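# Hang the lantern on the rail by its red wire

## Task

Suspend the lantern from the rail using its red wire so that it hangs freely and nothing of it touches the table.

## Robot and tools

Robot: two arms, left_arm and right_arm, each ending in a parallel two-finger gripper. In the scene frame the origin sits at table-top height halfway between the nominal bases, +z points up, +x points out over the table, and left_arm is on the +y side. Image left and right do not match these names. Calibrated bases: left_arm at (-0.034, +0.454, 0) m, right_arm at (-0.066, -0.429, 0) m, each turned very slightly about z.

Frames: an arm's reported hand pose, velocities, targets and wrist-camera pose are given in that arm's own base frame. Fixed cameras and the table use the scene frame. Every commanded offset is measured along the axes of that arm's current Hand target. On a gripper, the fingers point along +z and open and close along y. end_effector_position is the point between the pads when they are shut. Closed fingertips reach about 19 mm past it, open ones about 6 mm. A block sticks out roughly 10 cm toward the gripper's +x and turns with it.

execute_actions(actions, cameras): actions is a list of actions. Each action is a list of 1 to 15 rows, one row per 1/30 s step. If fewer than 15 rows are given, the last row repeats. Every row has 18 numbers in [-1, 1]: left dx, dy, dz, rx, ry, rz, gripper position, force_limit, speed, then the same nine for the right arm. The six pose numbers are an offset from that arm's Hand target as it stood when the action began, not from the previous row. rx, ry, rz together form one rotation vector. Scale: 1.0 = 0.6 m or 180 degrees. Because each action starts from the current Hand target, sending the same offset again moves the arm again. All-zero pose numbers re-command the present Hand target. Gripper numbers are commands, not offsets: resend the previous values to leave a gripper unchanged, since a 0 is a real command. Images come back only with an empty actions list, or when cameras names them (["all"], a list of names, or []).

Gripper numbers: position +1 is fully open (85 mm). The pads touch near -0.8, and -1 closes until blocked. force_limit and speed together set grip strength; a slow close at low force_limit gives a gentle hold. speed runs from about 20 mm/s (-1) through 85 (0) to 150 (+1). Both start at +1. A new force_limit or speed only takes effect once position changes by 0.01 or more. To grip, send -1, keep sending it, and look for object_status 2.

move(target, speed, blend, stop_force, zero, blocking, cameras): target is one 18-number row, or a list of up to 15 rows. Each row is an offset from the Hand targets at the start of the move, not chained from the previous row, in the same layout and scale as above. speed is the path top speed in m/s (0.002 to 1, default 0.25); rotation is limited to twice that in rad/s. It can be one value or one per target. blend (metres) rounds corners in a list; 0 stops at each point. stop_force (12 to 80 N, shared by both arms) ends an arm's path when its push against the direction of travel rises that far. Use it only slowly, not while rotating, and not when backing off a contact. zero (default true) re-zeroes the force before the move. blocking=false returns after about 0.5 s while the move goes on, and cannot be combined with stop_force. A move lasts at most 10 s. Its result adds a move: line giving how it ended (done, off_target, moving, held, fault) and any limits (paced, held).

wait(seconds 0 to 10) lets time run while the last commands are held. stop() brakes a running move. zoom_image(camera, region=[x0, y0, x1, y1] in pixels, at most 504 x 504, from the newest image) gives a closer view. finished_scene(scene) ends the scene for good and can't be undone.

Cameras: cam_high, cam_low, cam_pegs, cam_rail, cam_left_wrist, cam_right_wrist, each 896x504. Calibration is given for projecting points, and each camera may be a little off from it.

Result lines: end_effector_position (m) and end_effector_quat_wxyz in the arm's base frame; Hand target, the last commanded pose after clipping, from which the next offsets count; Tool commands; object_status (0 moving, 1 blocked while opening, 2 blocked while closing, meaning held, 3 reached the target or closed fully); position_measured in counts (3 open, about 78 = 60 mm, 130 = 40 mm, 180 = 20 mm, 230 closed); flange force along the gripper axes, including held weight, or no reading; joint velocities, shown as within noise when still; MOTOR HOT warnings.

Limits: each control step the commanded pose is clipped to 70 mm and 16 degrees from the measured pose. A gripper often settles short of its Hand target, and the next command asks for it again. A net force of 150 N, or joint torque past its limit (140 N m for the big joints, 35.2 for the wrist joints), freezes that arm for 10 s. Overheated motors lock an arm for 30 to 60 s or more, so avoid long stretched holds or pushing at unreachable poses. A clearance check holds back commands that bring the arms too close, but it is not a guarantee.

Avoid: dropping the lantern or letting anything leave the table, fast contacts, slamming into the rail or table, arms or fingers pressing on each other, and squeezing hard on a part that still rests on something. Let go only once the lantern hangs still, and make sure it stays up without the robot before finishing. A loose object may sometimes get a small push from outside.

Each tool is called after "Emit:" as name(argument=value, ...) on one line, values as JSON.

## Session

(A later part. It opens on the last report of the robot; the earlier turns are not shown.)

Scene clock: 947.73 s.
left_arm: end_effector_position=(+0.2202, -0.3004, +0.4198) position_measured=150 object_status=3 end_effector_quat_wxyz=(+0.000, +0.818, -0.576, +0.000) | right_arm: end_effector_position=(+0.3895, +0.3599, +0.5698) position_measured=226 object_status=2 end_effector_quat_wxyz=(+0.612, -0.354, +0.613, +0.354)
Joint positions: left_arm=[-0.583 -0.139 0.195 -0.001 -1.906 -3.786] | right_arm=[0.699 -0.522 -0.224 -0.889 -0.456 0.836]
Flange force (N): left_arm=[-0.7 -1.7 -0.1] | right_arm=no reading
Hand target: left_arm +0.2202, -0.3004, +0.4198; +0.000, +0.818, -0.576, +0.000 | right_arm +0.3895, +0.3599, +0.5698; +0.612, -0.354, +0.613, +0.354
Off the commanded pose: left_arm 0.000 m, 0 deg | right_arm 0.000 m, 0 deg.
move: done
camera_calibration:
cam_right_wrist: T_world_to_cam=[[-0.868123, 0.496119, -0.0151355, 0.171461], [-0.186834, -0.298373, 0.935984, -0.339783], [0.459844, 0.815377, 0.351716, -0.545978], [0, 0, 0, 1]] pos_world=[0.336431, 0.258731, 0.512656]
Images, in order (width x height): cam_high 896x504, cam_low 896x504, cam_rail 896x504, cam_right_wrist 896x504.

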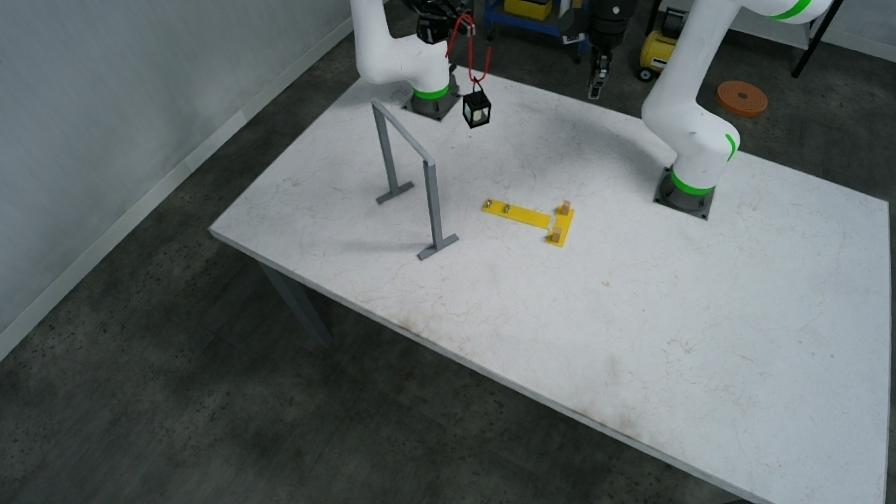

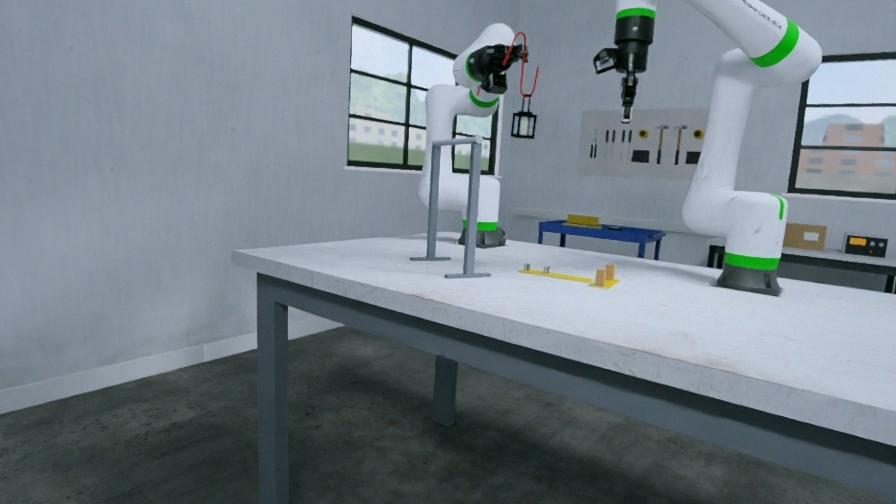

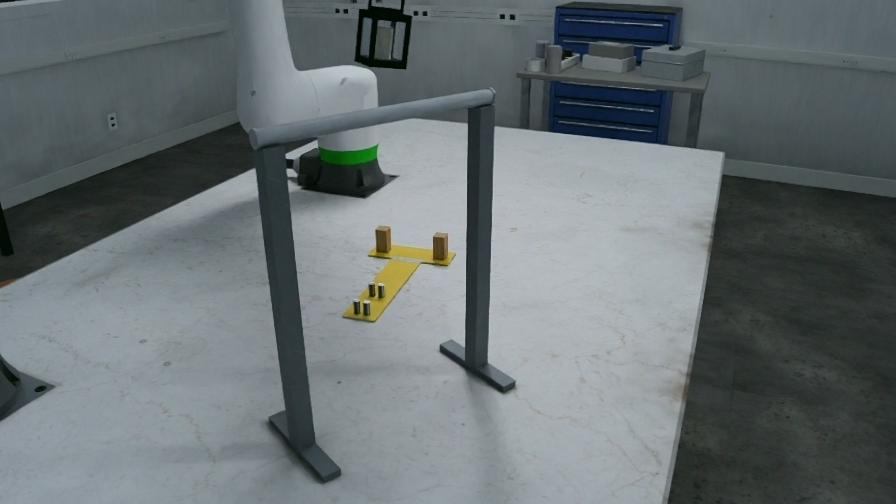

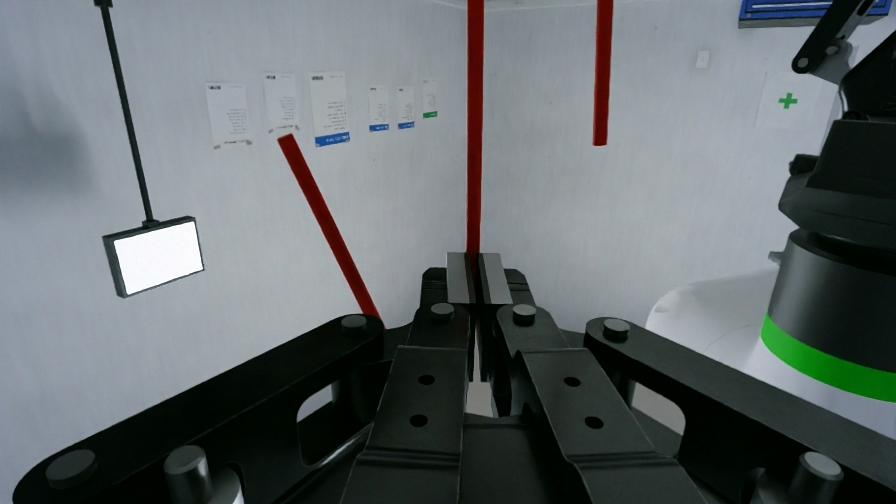

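Emit:
move(target=[[0.12,-0.1,-0.1,0,0.1,0,-0.165,0,0,0,0,0,0,0,0,-1,0,-1],[0.2085,-0.1042,-0.1467,0,0.5,0,-0.165,0,0,0,0,0,0,0,0,-1,0,-1]], speed=[0.15,0.2], blend=0.02, cameras=["cam_low","cam_high","cam_left_wrist"])

Scene clock: 958.50 s.
left_arm: end_effector_position=(+0.3206, -0.3977, +0.5082) position_measured=150 object_status=3 end_effector_quat_wxyz=(+0.258, +0.740, -0.290, +0.549) | right_arm: end_effector_position=(+0.3895, +0.3599, +0.5698) position_measured=226 object_status=2 end_effector_quat_wxyz=(+0.612, -0.354, +0.613, +0.354)
Joint positions: left_arm=[-0.569 -0.631 -0.677 0.814 -0.327 -3.928] | right_arm=[0.699 -0.522 -0.224 -0.889 -0.456 0.836]
Flange force (N): no reading
Hand target: left_arm +0.3212, -0.3972, +0.5078; +0.344, +0.655, -0.358, +0.569 | right_arm +0.3895, +0.3599, +0.5698; +0.612, -0.354, +0.613, +0.354
Off the commanded pose: left_arm 0.001 m, 29 deg; orientation clipped | right_arm 0.000 m, 0 deg.
joint sent to its limit (left arm) — joint 6 (wrist roll), lower limit. The joint targets are off in orientation, not in position.
move: off_target (left_arm); limits=paced
camera_calibration:
cam_left_wrist: T_world_to_cam=[[-0.719141, -0.690076, 0.0814368, -0.0793821], [-0.43727, 0.358345, -0.824854, 0.724146], [0.540029, -0.628796, -0.55945, -0.00693651], [0, 0, 0, 1]] pos_world=[0.263306, -0.318635, 0.599899]
Images, in order (width x height): cam_high 896x504, cam_low 896x504, cam_left_wrist 896x504.

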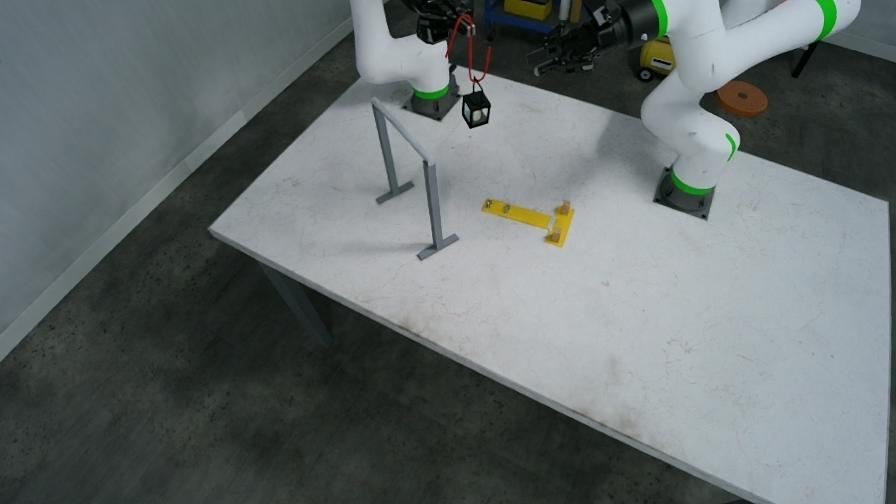

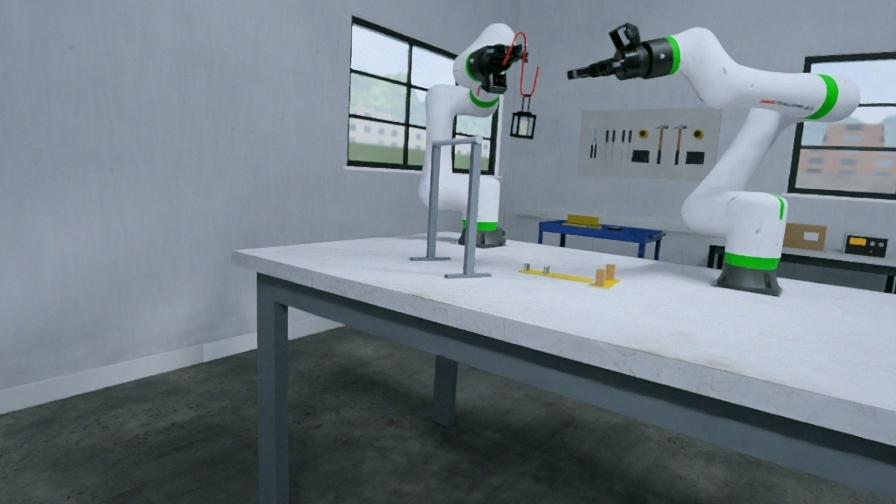

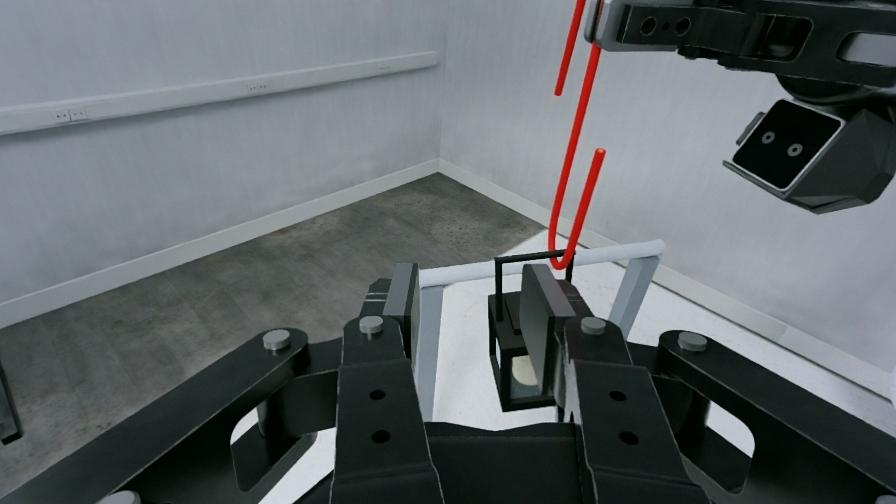

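Emit:
move(target=[[0,0,-0.1,0,0,-0.6,-0.165,0,0,0,0,0,0,0,0,-1,0,-1],[0,0,-0.1,0,0,0.8,-0.165,0,0,0,0,0,0,0,0,-1,0,-1],[0,0,0,-0.0583,0.0353,0.0171,-0.165,0,0,0,0,0,0,0,0,-1,0,-1]], speed=0.4, blend=0.02, cameras=["cam_low","cam_high","cam_left_wrist"])

Scene clock: 976.00 s.
left_arm: end_effector_position=(+0.3212, -0.3972, +0.5078) position_measured=150 object_status=3 end_effector_quat_wxyz=(+0.406, +0.579, -0.407, +0.579) | right_arm: end_effector_position=(+0.3895, +0.3599, +0.5698) position_measured=226 object_status=2 end_effector_quat_wxyz=(+0.612, -0.354, +0.613, +0.354)
Joint positions: left_arm=[-0.718 -0.549 -0.867 2.083 -0.589 0.975] | right_arm=[0.699 -0.522 -0.224 -0.889 -0.456 0.836]
Flange force (N): no reading
Hand target: left_arm +0.3212, -0.3972, +0.5078; +0.406, +0.579, -0.407, +0.579 | right_arm +0.3895, +0.3599, +0.5698; +0.612, -0.354, +0.613, +0.354
Off the commanded pose: left_arm 0.000 m, 0 deg | right_arm 0.000 m, 0 deg.
move: done
camera_calibration:
cam_left_wrist: T_world_to_cam=[[-0.945148, -0.326324, 0.0144172, 0.172569], [-0.118588, 0.301678, -0.946006, 0.660525], [0.304355, -0.895825, -0.323829, -0.15712], [0, 0, 0, 1]] pos_world=[0.289253, -0.283705, 0.571492]
Images, in order (width x height): cam_high 896x504, cam_low 896x504, cam_left_wrist 896x504.

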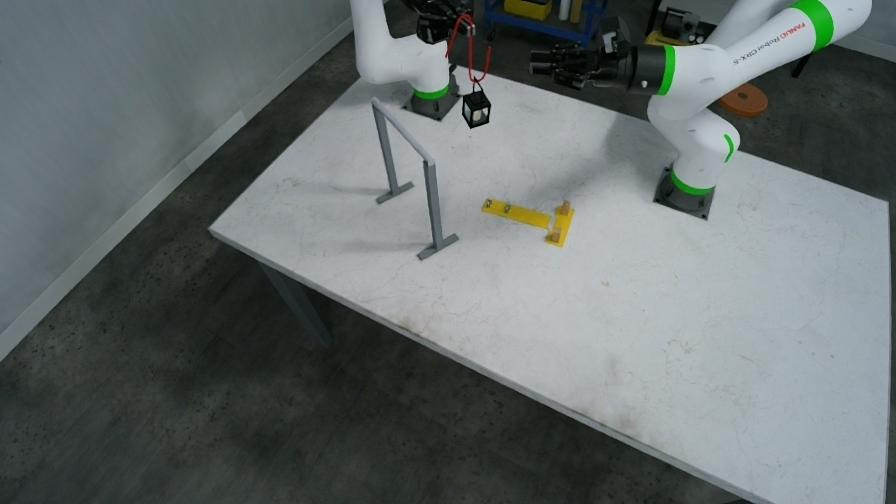

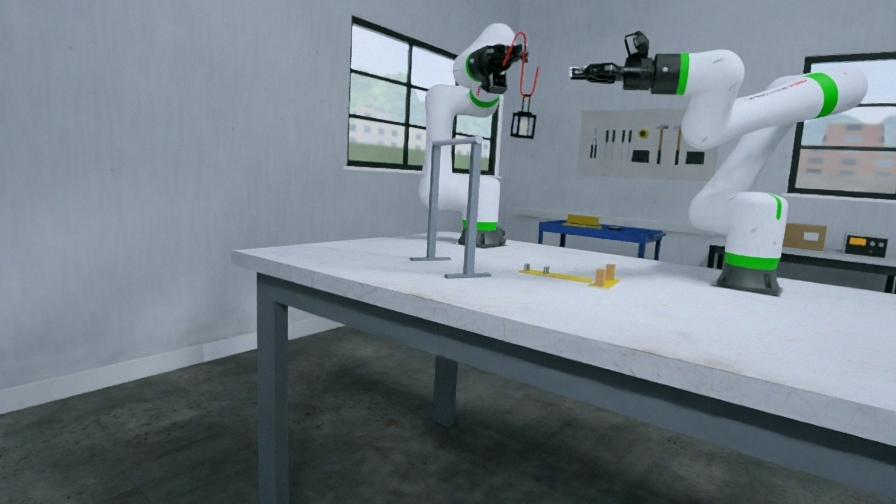

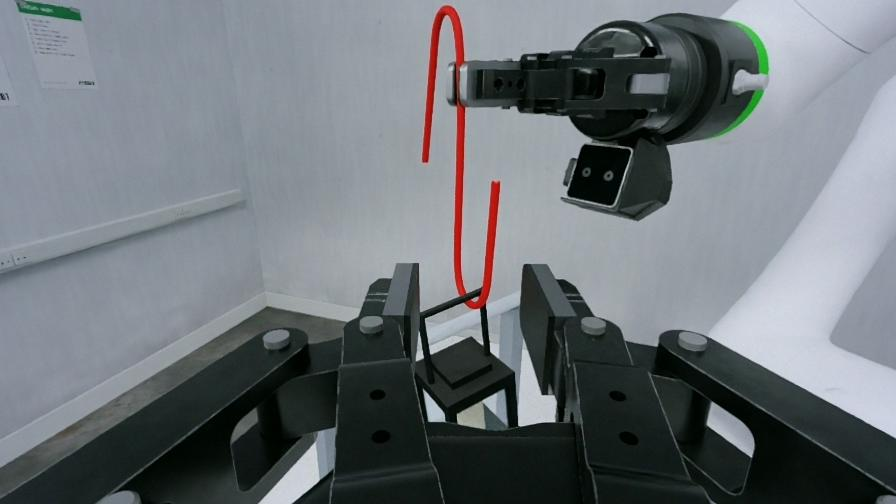

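Emit:
move(target=[-0.0033,-0.0532,0.0402,-0.0944,0,0,-0.46,0,0,0,0,0,0,0,0,-1,0,-1], speed=0.15, cameras=["cam_left_wrist"])

Scene clock: 991.17 s.
left_arm: end_effector_position=(+0.3594, -0.4090, +0.5058) position_measured=187 object_status=3 end_effector_quat_wxyz=(+0.487, +0.513, -0.488, +0.512) | right_arm: end_effector_position=(+0.3895, +0.3599, +0.5698) position_measured=226 object_status=2 end_effector_quat_wxyz=(+0.612, -0.354, +0.613, +0.354)
Joint positions: left_arm=[-0.341 -0.209 -0.677 1.754 -1.223 1.07] | right_arm=[0.699 -0.522 -0.224 -0.889 -0.456 0.836]
Flange force (N): left_arm=[-0.3 0.1 -2.0] | right_arm=no reading
Hand target: left_arm +0.3594, -0.4090, +0.5058; +0.487, +0.513, -0.488, +0.512 | right_arm +0.3895, +0.3599, +0.5698; +0.612, -0.354, +0.613, +0.354
Off the commanded pose: left_arm 0.000 m, 0 deg | right_arm 0.000 m, 0 deg.
move: done
camera_calibration:
cam_left_wrist: T_world_to_cam=[[-0.999251, -0.0358133, 0.014655, 0.342972], [-0.0254599, 0.323283, -0.94596, 0.642087], [0.0291402, -0.945624, -0.323953, -0.101465], [0, 0, 0, 1]] pos_world=[0.362019, -0.291241, 0.569493]
Images, in order (width x height): cam_left_wrist 896x504.

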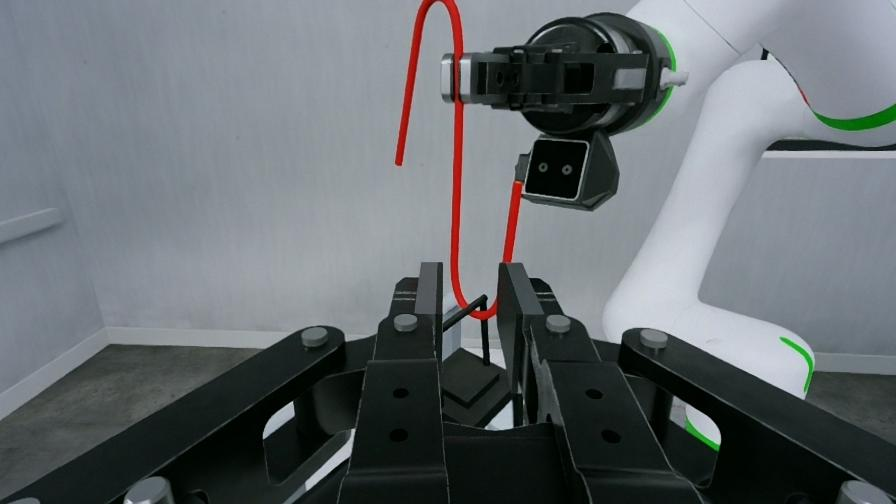

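Emit:
move(target=[0,0,0.1667,0,0,0,-0.46,0,0,0,0,0,0,0,0,-1,0,-1], speed=0.08, cameras=["cam_left_wrist","cam_low","cam_rail"])

Emit:
zoom_image(camera="cam_low", region=[460, 10, 640, 160])

Scene clock: 997.40 s.
left_arm: end_effector_position=(+0.3644, -0.5089, +0.5057) position_measured=187 object_status=3 end_effector_quat_wxyz=(+0.487, +0.513, -0.488, +0.512) | right_arm: end_effector_position=(+0.3895, +0.3599, +0.5698) position_measured=226 object_status=2 end_effector_quat_wxyz=(+0.612, -0.354, +0.613, +0.354)
Joint positions: left_arm=[-0.625 -0.099 -0.571 1.919 -0.98 0.991] | right_arm=[0.699 -0.522 -0.224 -0.889 -0.456 0.836]
Flange force (N): left_arm=[-0.6 -0.5 -1.0] | right_arm=no reading
Hand target: left_arm +0.3644, -0.5089, +0.5057; +0.487, +0.513, -0.488, +0.512 | right_arm +0.3895, +0.3599, +0.5698; +0.612, -0.354, +0.613, +0.354
Off the commanded pose: left_arm 0.000 m, 0 deg | right_arm 0.000 m, 0 deg.
move: done
camera_calibration:
cam_left_wrist: T_world_to_cam=[[-0.999248, -0.0358475, 0.0147488, 0.344328], [-0.0255597, 0.323278, -0.945959, 0.674418], [0.0291423, -0.945625, -0.323952, -0.196018], [0, 0, 0, 1]] pos_world=[0.36702, -0.391041, 0.569393]
Images, in order (width x height): cam_low 896x504, cam_rail 896x504, cam_left_wrist 896x504.

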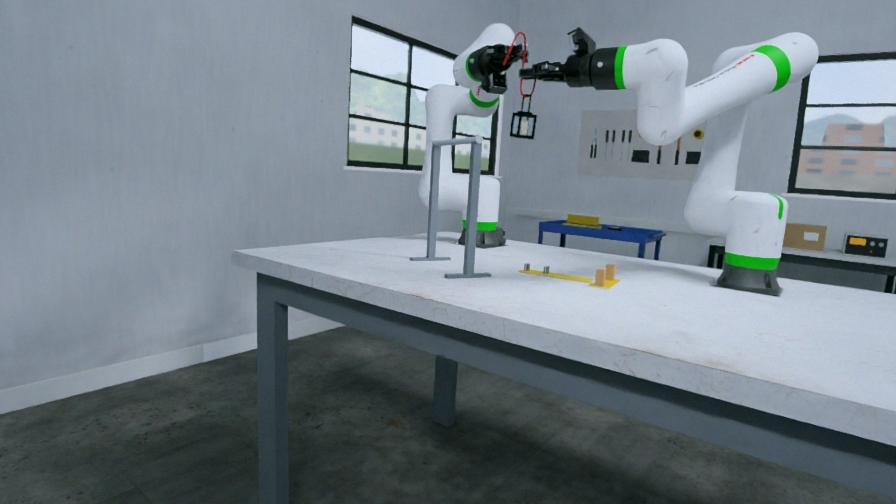

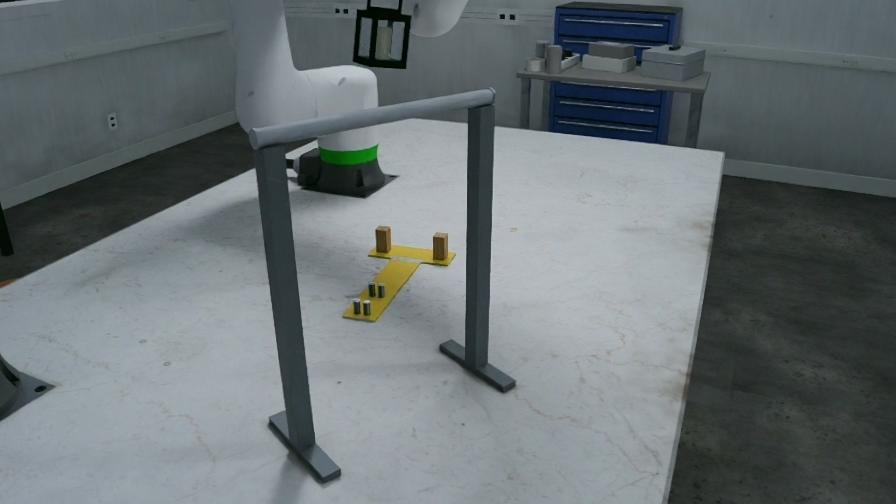

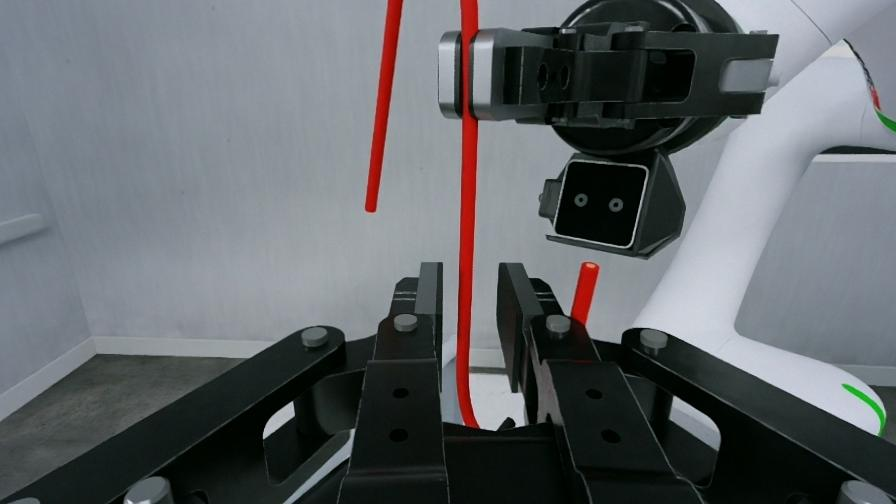

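Scaled by 2.800.

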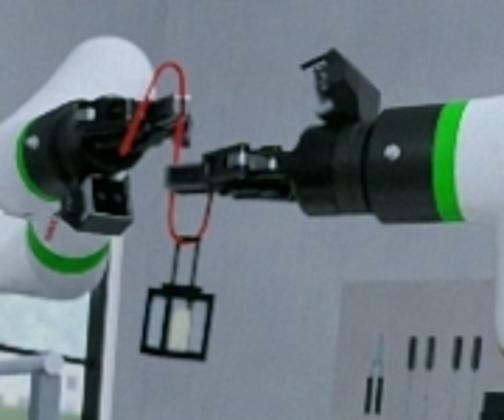

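Emit:
execute_actions(actions=[[[0,0,0,0,0,0,-1,0,-1,0,0,0,0,0,0,-1,0,-1]],[[0,0,0,0,0,0,-1,0,-1,0,0,0,0,0,0,-1,0,-1]],[[0,0,0,0,0,0,-1,0,-1,0,0,0,0,0,0,-1,0,-1]]], cameras=["cam_left_wrist"])

Scene clock: 1001.03 s.
left_arm: end_effector_position=(+0.3645, -0.5089, +0.5057) position_measured=225 object_status=2 end_effector_quat_wxyz=(+0.487, +0.513, -0.488, +0.512) | right_arm: end_effector_position=(+0.3895, +0.3599, +0.5698) position_measured=226 object_status=2 end_effector_quat_wxyz=(+0.612, -0.354, +0.613, +0.354)
Joint positions: left_arm=[-0.625 -0.099 -0.571 1.919 -0.98 0.991] | right_arm=[0.699 -0.522 -0.224 -0.889 -0.456 0.836]
Flange force (N): left_arm=[-0.1 -4.8 -0.9] | right_arm=no reading
Flange force at the end of the 1st action (N): left_arm=[-0.2 -1.5 -1.2] | right_arm=no reading
Flange force at the end of the 2nd action (N): left_arm=[-0.2 -5.1 -0.7] | right_arm=no reading
Hand target: left_arm +0.3644, -0.5089, +0.5057; +0.487, +0.513, -0.488, +0.512 | right_arm +0.3895, +0.3599, +0.5698; +0.612, -0.354, +0.613, +0.354
Off the commanded pose: left_arm 0.000 m, 0 deg | right_arm 0.000 m, 0 deg.
camera_calibration:
cam_left_wrist: T_world_to_cam=[[-0.999248, -0.0358489, 0.0147494, 0.344324], [-0.0255634, 0.323367, -0.945928, 0.674469], [0.029141, -0.945594, -0.32404, -0.19605], [0, 0, 0, 1]] pos_world=[0.36702, -0.391141, 0.569393]
Images, in order (width x height): cam_left_wrist 896x504.

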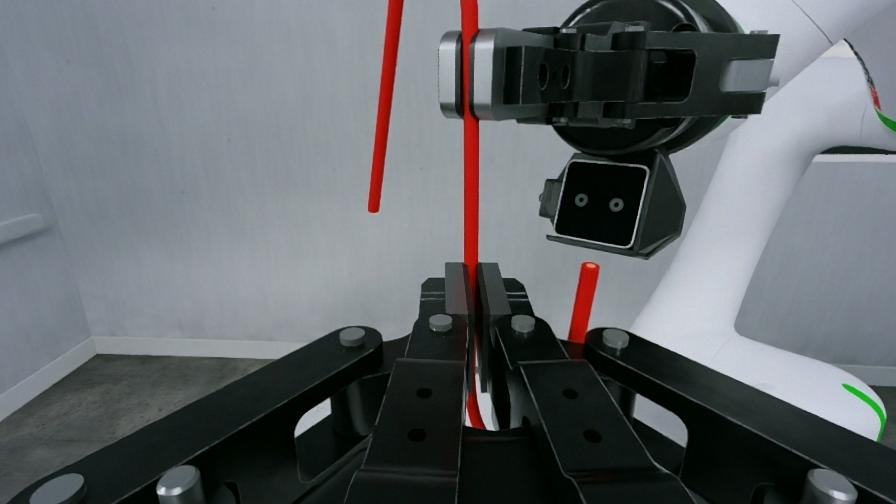

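Emit:
execute_actions(actions=[[[0,0,0,0,0,0,-1,0,-1,0,0,0,0,0,0,-0.5,0,-0.5]],[[0,0,0,0,0,0,-1,0,-1,0,0,0,0,0,0,-0.5,0,-0.5]]], cameras=["cam_left_wrist"])

Emit:
move(target=[[0,0,0,0,0,0,-1,0,-1,0,0,-0.0833,0,0,0,-0.5,0,-0.5],[0,0,0,0,0,0,-1,0,-1,-0.05,-0.2485,-0.3953,0,0,0,-0.5,0,-0.5],[0,0,0,0,0,0,-1,0,-1,0,-0.4683,-0.7112,0,0,0,-0.5,0,-0.5]], speed=[0.08,0.2,0.25], blend=[0.01,0.05,0], cameras=["cam_left_wrist","cam_low","cam_high","cam_rail"])

Scene clock: 1011.70 s.
left_arm: end_effector_position=(+0.3644, -0.5089, +0.5057) position_measured=225 object_status=2 end_effector_quat_wxyz=(+0.487, +0.513, -0.488, +0.512) | right_arm: end_effector_position=(+0.3895, +0.3599, +0.5698) position_measured=192 object_status=3 end_effector_quat_wxyz=(+0.612, -0.354, +0.613, +0.354)
Joint positions: left_arm=[-0.625 -0.099 -0.571 1.919 -0.98 0.991] | right_arm=[0.699 -0.522 -0.224 -0.889 -0.456 0.836]
Flange force (N): left_arm=[-2.7 -0.9 -1.0] | right_arm=no reading
Flange force at the end of the 1st action (N): left_arm=[-2.7 -1.5 -0.7] | right_arm=no reading
Hand target: left_arm +0.3644, -0.5089, +0.5057; +0.487, +0.513, -0.488, +0.512 | right_arm +0.3895, +0.3599, +0.5698; +0.612, -0.354, +0.613, +0.354
Off the commanded pose: left_arm 0.000 m, 0 deg | right_arm 0.000 m, 0 deg.
camera_calibration:
cam_left_wrist: T_world_to_cam=[[-0.999251, -0.0358133, 0.014655, 0.344392], [-0.0254599, 0.323283, -0.94596, 0.674416], [0.0291402, -0.945624, -0.323953, -0.196111], [0, 0, 0, 1]] pos_world=[0.367019, -0.391141, 0.569393]
Images, in order (width x height): cam_left_wrist 896x504.

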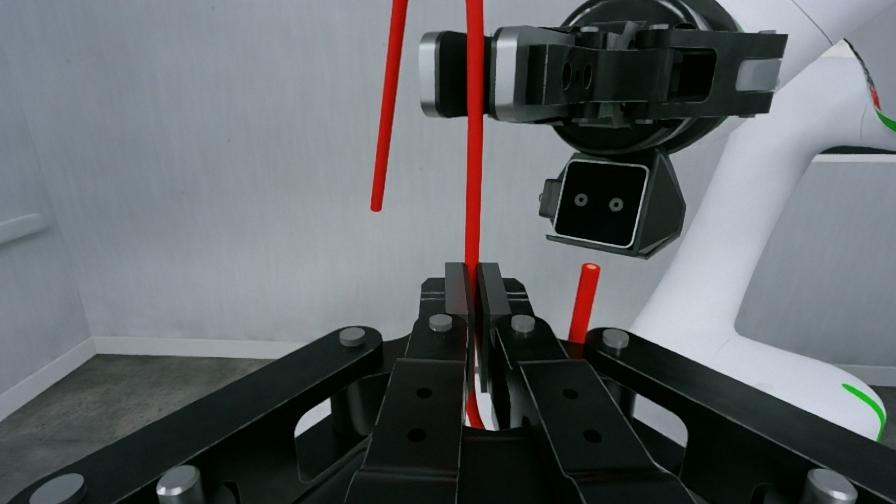

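Scene clock: 1014.87 s.
left_arm: end_effector_position=(+0.3644, -0.5089, +0.5057) position_measured=225 object_status=2 end_effector_quat_wxyz=(+0.487, +0.513, -0.488, +0.512) | right_arm: end_effector_position=(+0.4198, -0.1501, +0.5704) position_measured=192 object_status=3 end_effector_quat_wxyz=(+0.612, -0.354, +0.613, +0.354)
Joint positions: left_arm=[-0.625 -0.099 -0.571 1.919 -0.98 0.991] | right_arm=[-1.047 0.117 0.36 -1.708 -2.078 1.292]
Flange force (N): left_arm=[-2.6 -0.7 -1.7] | right_arm=[-1.5 1.4 -5.4]
Hand target: left_arm +0.3644, -0.5089, +0.5057; +0.487, +0.513, -0.488, +0.512 | right_arm +0.4198, -0.1502, +0.5704; +0.612, -0.354, +0.613, +0.354
Off the commanded pose: left_arm 0.000 m, 0 deg | right_arm 0.000 m, 0 deg.
move: done
camera_calibration:
cam_left_wrist: T_world_to_cam=[[-0.999248, -0.0358475, 0.0147488, 0.344324], [-0.0255597, 0.323278, -0.945959, 0.67445], [0.0291423, -0.945625, -0.323952, -0.196113], [0, 0, 0, 1]] pos_world=[0.36702, -0.391141, 0.569393]
Images, in order (width x height): cam_high 896x504, cam_low 896x504, cam_rail 896x504, cam_left_wrist 896x504.

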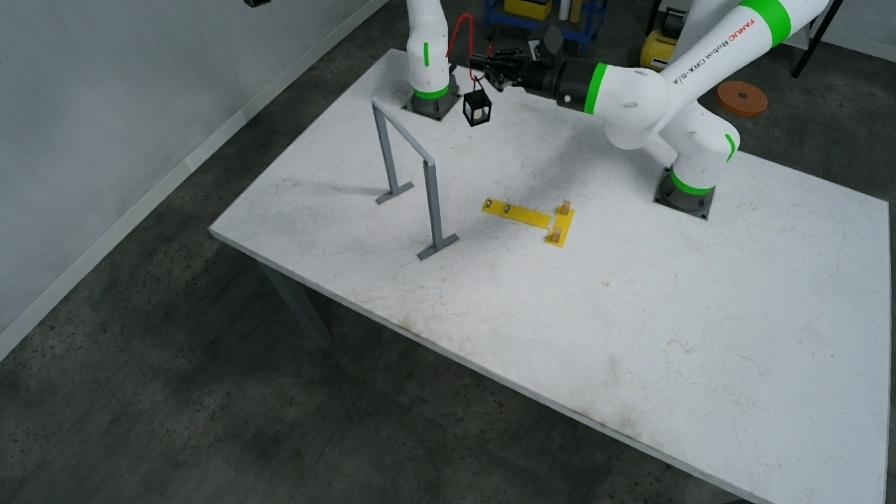

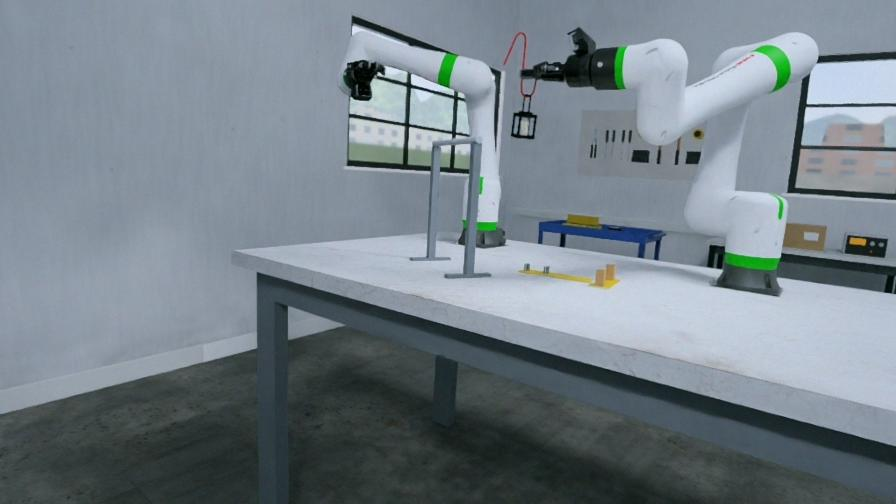

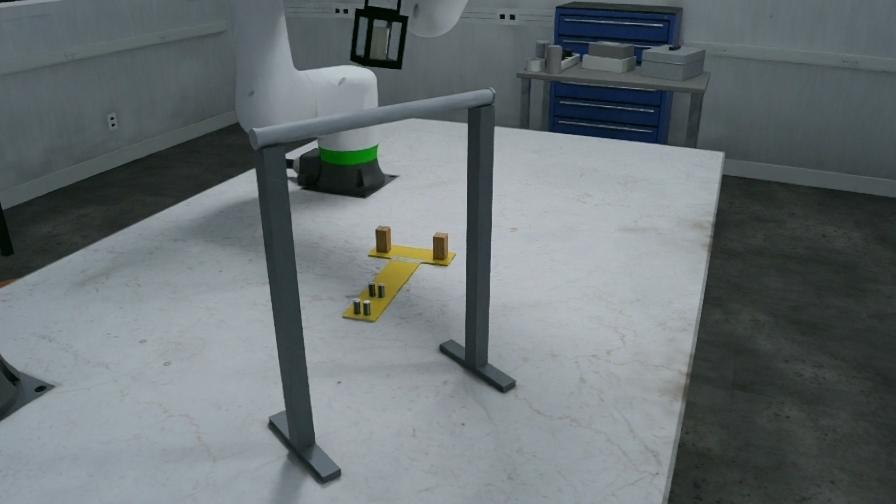

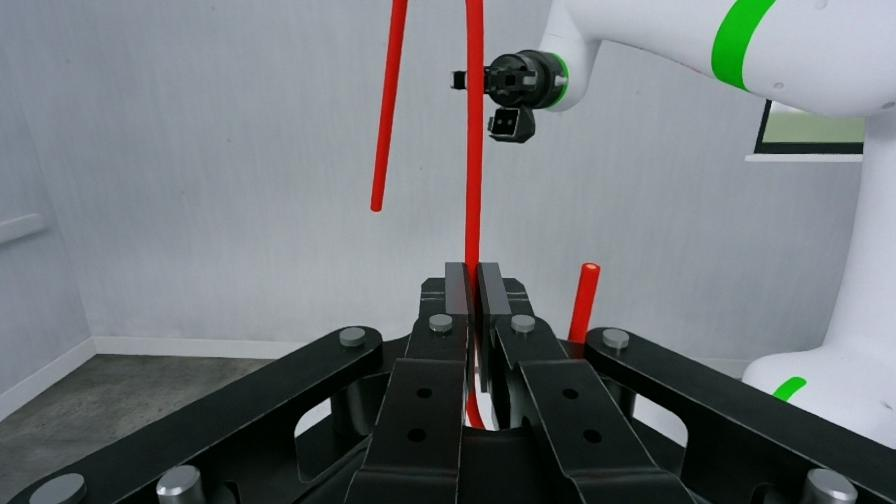

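Emit:
move(target=[[-0.005,0.0328,0.2125,0.0722,0,0,-1,0,-1,0,0,0,0,0,0,-0.5,0,-0.5],[-0.1962,0.0328,0.2125,0.0722,0,0,-1,0,-1,0,0,0,0,0,0,-0.5,0,-0.5]], speed=[0.1,0.08], blend=[0.02,0], cameras=["cam_left_wrist","cam_low","cam_high","cam_rail"])

Emit:
zoom_image(camera="cam_rail", region=[230, 0, 530, 260])

Emit:
zoom_image(camera="cam_high", region=[350, 20, 550, 220])

Scene clock: 1047.30 s.
left_arm: end_effector_position=(+0.3512, -0.6371, +0.3878) position_measured=225 object_status=2 end_effector_quat_wxyz=(+0.426, +0.564, -0.427, +0.564) | right_arm: end_effector_position=(+0.4198, -0.1502, +0.5704) position_measured=192 object_status=3 end_effector_quat_wxyz=(+0.612, -0.354, +0.613, +0.354)
Joint positions: left_arm=[-1.206 0.076 -0.473 2.974 -0.554 0.143] | right_arm=[-1.047 0.117 0.36 -1.708 -2.078 1.292]
Flange force (N): left_arm=[-2.9 -1.0 0.4] | right_arm=[-1.4 2.7 -5.2]
Hand target: left_arm +0.3512, -0.6371, +0.3878; +0.426, +0.564, -0.427, +0.564 | right_arm +0.4198, -0.1502, +0.5704; +0.612, -0.354, +0.613, +0.354
Off the commanded pose: left_arm 0.000 m, 0 deg | right_arm 0.000 m, 0 deg.
move: done
camera_calibration:
cam_left_wrist: T_world_to_cam=[[-0.965602, -0.259621, 0.0144966, 0.173944], [-0.0973653, 0.309308, -0.945964, 0.620343], [0.241109, -0.914836, -0.323946, -0.40997], [0, 0, 0, 1]] pos_world=[0.327208, -0.521772, 0.451493]
Images, in order (width x height): cam_high 896x504, cam_low 896x504, cam_rail 896x504, cam_left_wrist 896x504.

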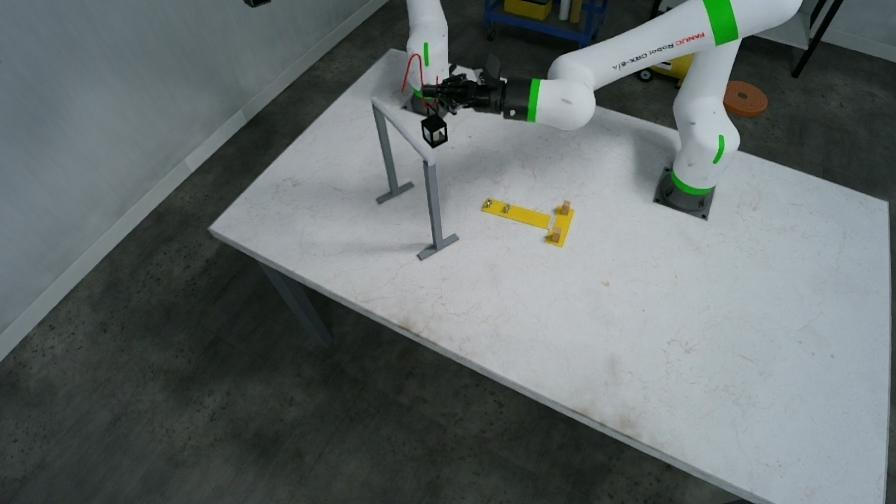

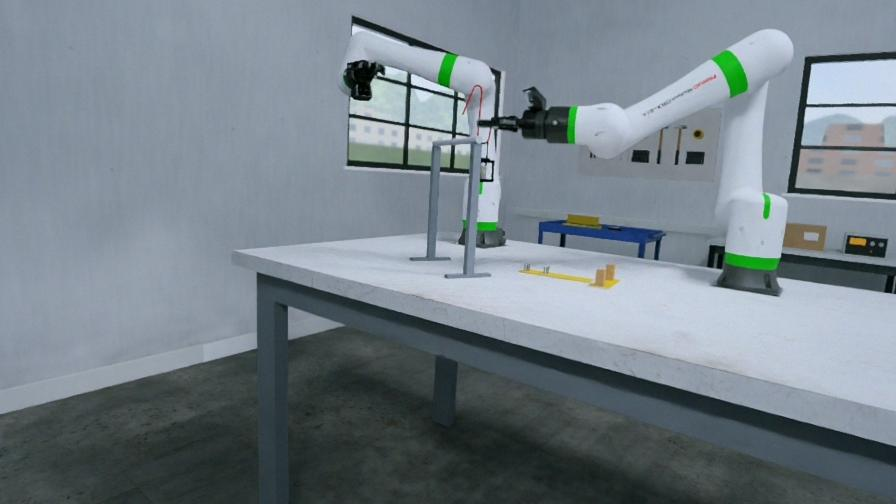

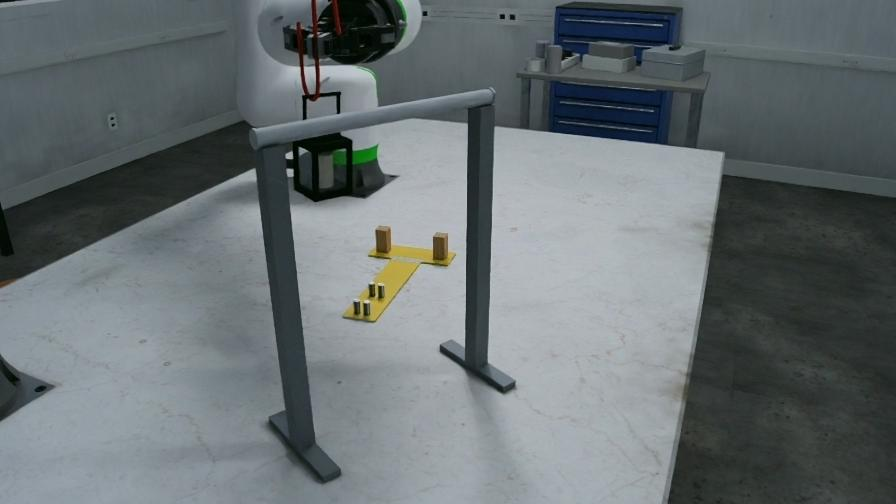

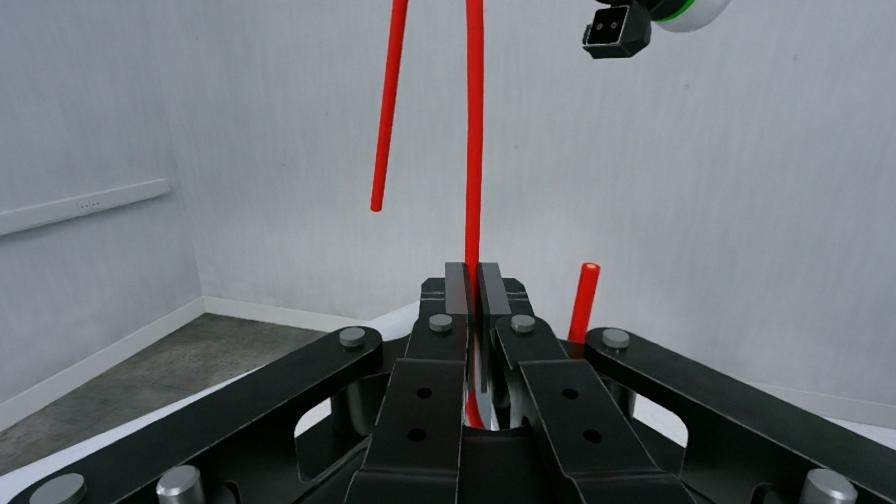

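Scaled by 1.680.

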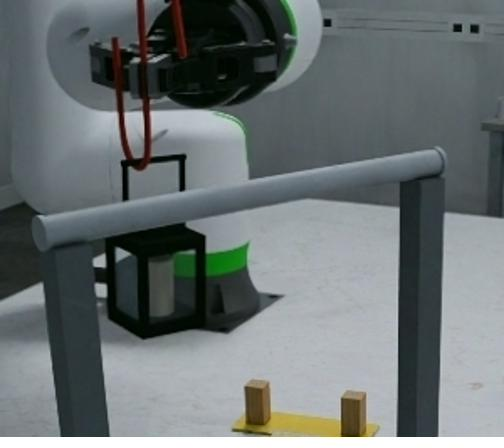

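Scaled by 2.520.

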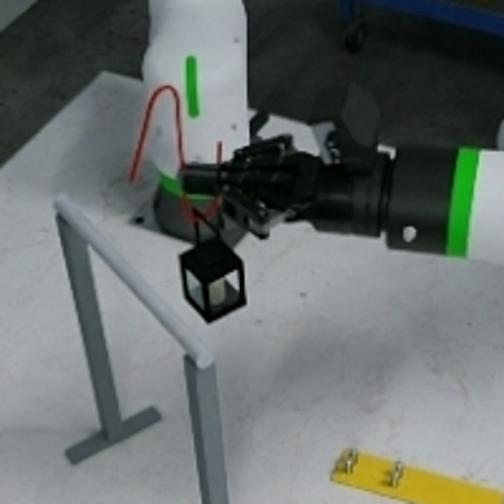

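Emit:
move(target=[0,0,0,0,0,0,-1,0,-1,0.15,0.2238,0.121,0,0.111,0,-0.5,0,-0.5], speed=0.25, cameras=["cam_right_wrist"])

Scene clock: 1072.17 s.
left_arm: end_effector_position=(+0.3512, -0.6371, +0.3878) position_measured=225 object_status=2 end_effector_quat_wxyz=(+0.426, +0.564, -0.427, +0.564) | right_arm: end_effector_position=(+0.3397, -0.0203, +0.4803) position_measured=192 object_status=3 end_effector_quat_wxyz=(+0.496, -0.410, +0.710, +0.287)
Joint positions: left_arm=[-1.206 0.076 -0.473 2.974 -0.554 0.143] | right_arm=[-0.858 -0.282 0.022 -1.312 -1.98 1.381]
Flange force (N): left_arm=[-3.0 -1.0 0.5] | right_arm=[1.1 2.7 -9.1]
Hand target: left_arm +0.3512, -0.6371, +0.3878; +0.426, +0.564, -0.427, +0.564 | right_arm +0.3397, -0.0203, +0.4803; +0.496, -0.410, +0.710, +0.287
Off the commanded pose: left_arm 0.000 m, 0 deg | right_arm 0.000 m, 0 deg.
move: done
camera_calibration:
cam_right_wrist: T_world_to_cam=[[-0.870606, 0.491814, -0.0128347, 0.31515], [-0.0164341, -0.00299835, 0.99986, -0.46127], [0.491707, 0.870695, 0.0106929, -0.0275049], [0, 0, 0, 1]] pos_world=[0.280315, -0.13243, 0.465545]
Images, in order (width x height): cam_right_wrist 896x504.

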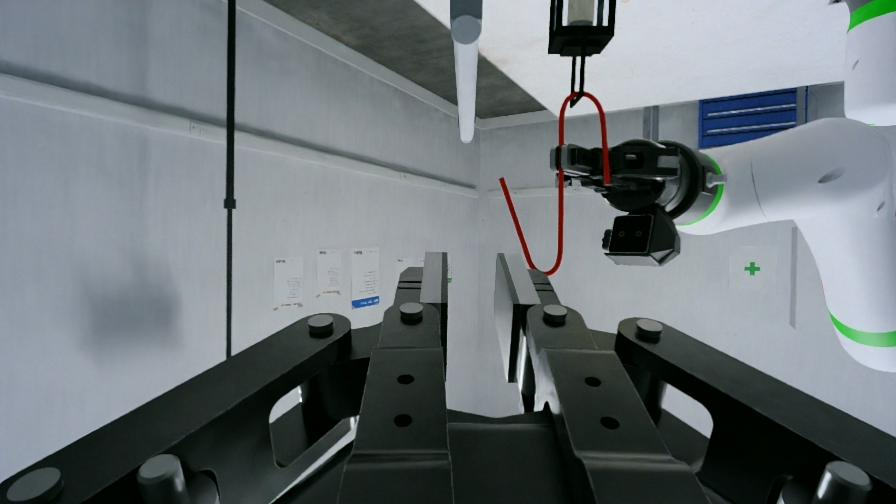

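Emit:
move(target=[0,-0.0585,0.0573,0,0,0,-1,0,-1,0,0,0,0,0,0,-0.5,0,-0.5], speed=0.06, cameras=["cam_right_wrist","cam_rail"])

Emit:
zoom_image(camera="cam_right_wrist", region=[380, 0, 680, 290])

Scene clock: 1089.40 s.
left_arm: end_effector_position=(+0.3943, -0.6606, +0.3878) position_measured=225 object_status=2 end_effector_quat_wxyz=(+0.426, +0.564, -0.427, +0.564) | right_arm: end_effector_position=(+0.3397, -0.0203, +0.4803) position_measured=192 object_status=3 end_effector_quat_wxyz=(+0.496, -0.410, +0.710, +0.287)
Joint positions: left_arm=[-1.126 0.185 -0.387 2.838 -0.592 0.254] | right_arm=[-0.858 -0.282 0.022 -1.312 -1.98 1.381]
Flange force (N): left_arm=[-3.2 -1.3 0.9] | right_arm=[0.9 2.3 -8.8]
Hand target: left_arm +0.3944, -0.6606, +0.3878; +0.426, +0.564, -0.427, +0.564 | right_arm +0.3397, -0.0203, +0.4803; +0.496, -0.410, +0.710, +0.287
Off the commanded pose: left_arm 0.000 m, 0 deg | right_arm 0.000 m, 0 deg.
move: done
camera_calibration:
cam_right_wrist: T_world_to_cam=[[-0.870606, 0.491814, -0.0128347, 0.31515], [-0.0164341, -0.00299835, 0.99986, -0.46127], [0.491707, 0.870695, 0.0106929, -0.0275049], [0, 0, 0, 1]] pos_world=[0.280315, -0.13243, 0.465545]
Images, in order (width x height): cam_rail 896x504, cam_right_wrist 896x504.

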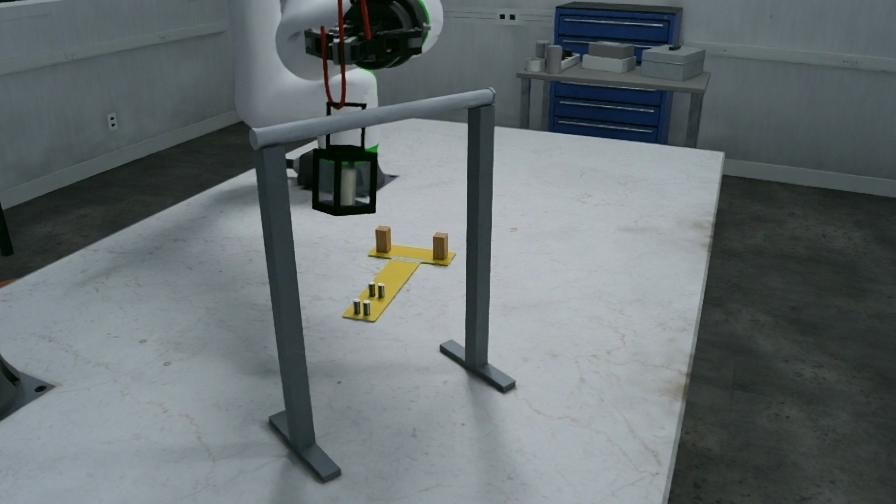

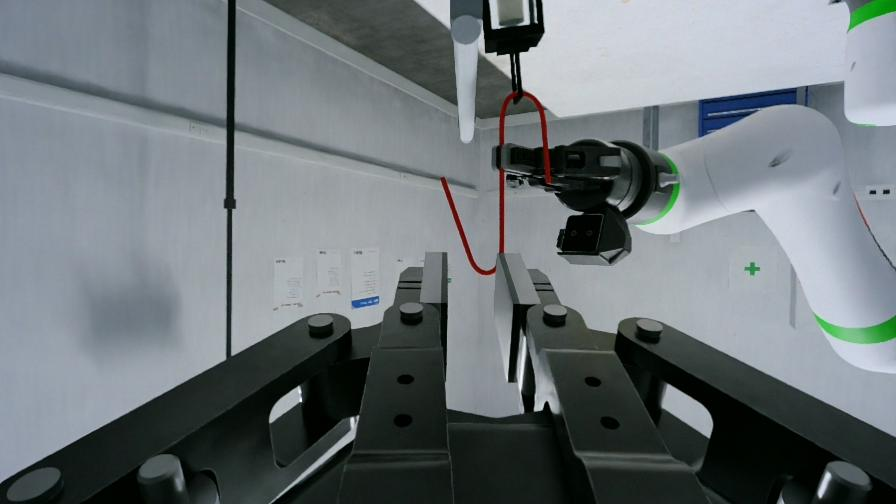

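Scaled by 1.680.

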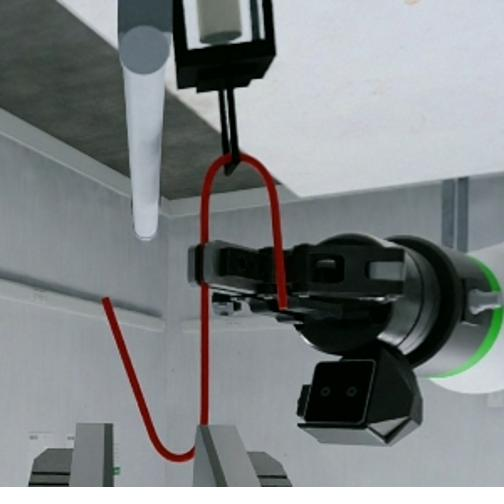

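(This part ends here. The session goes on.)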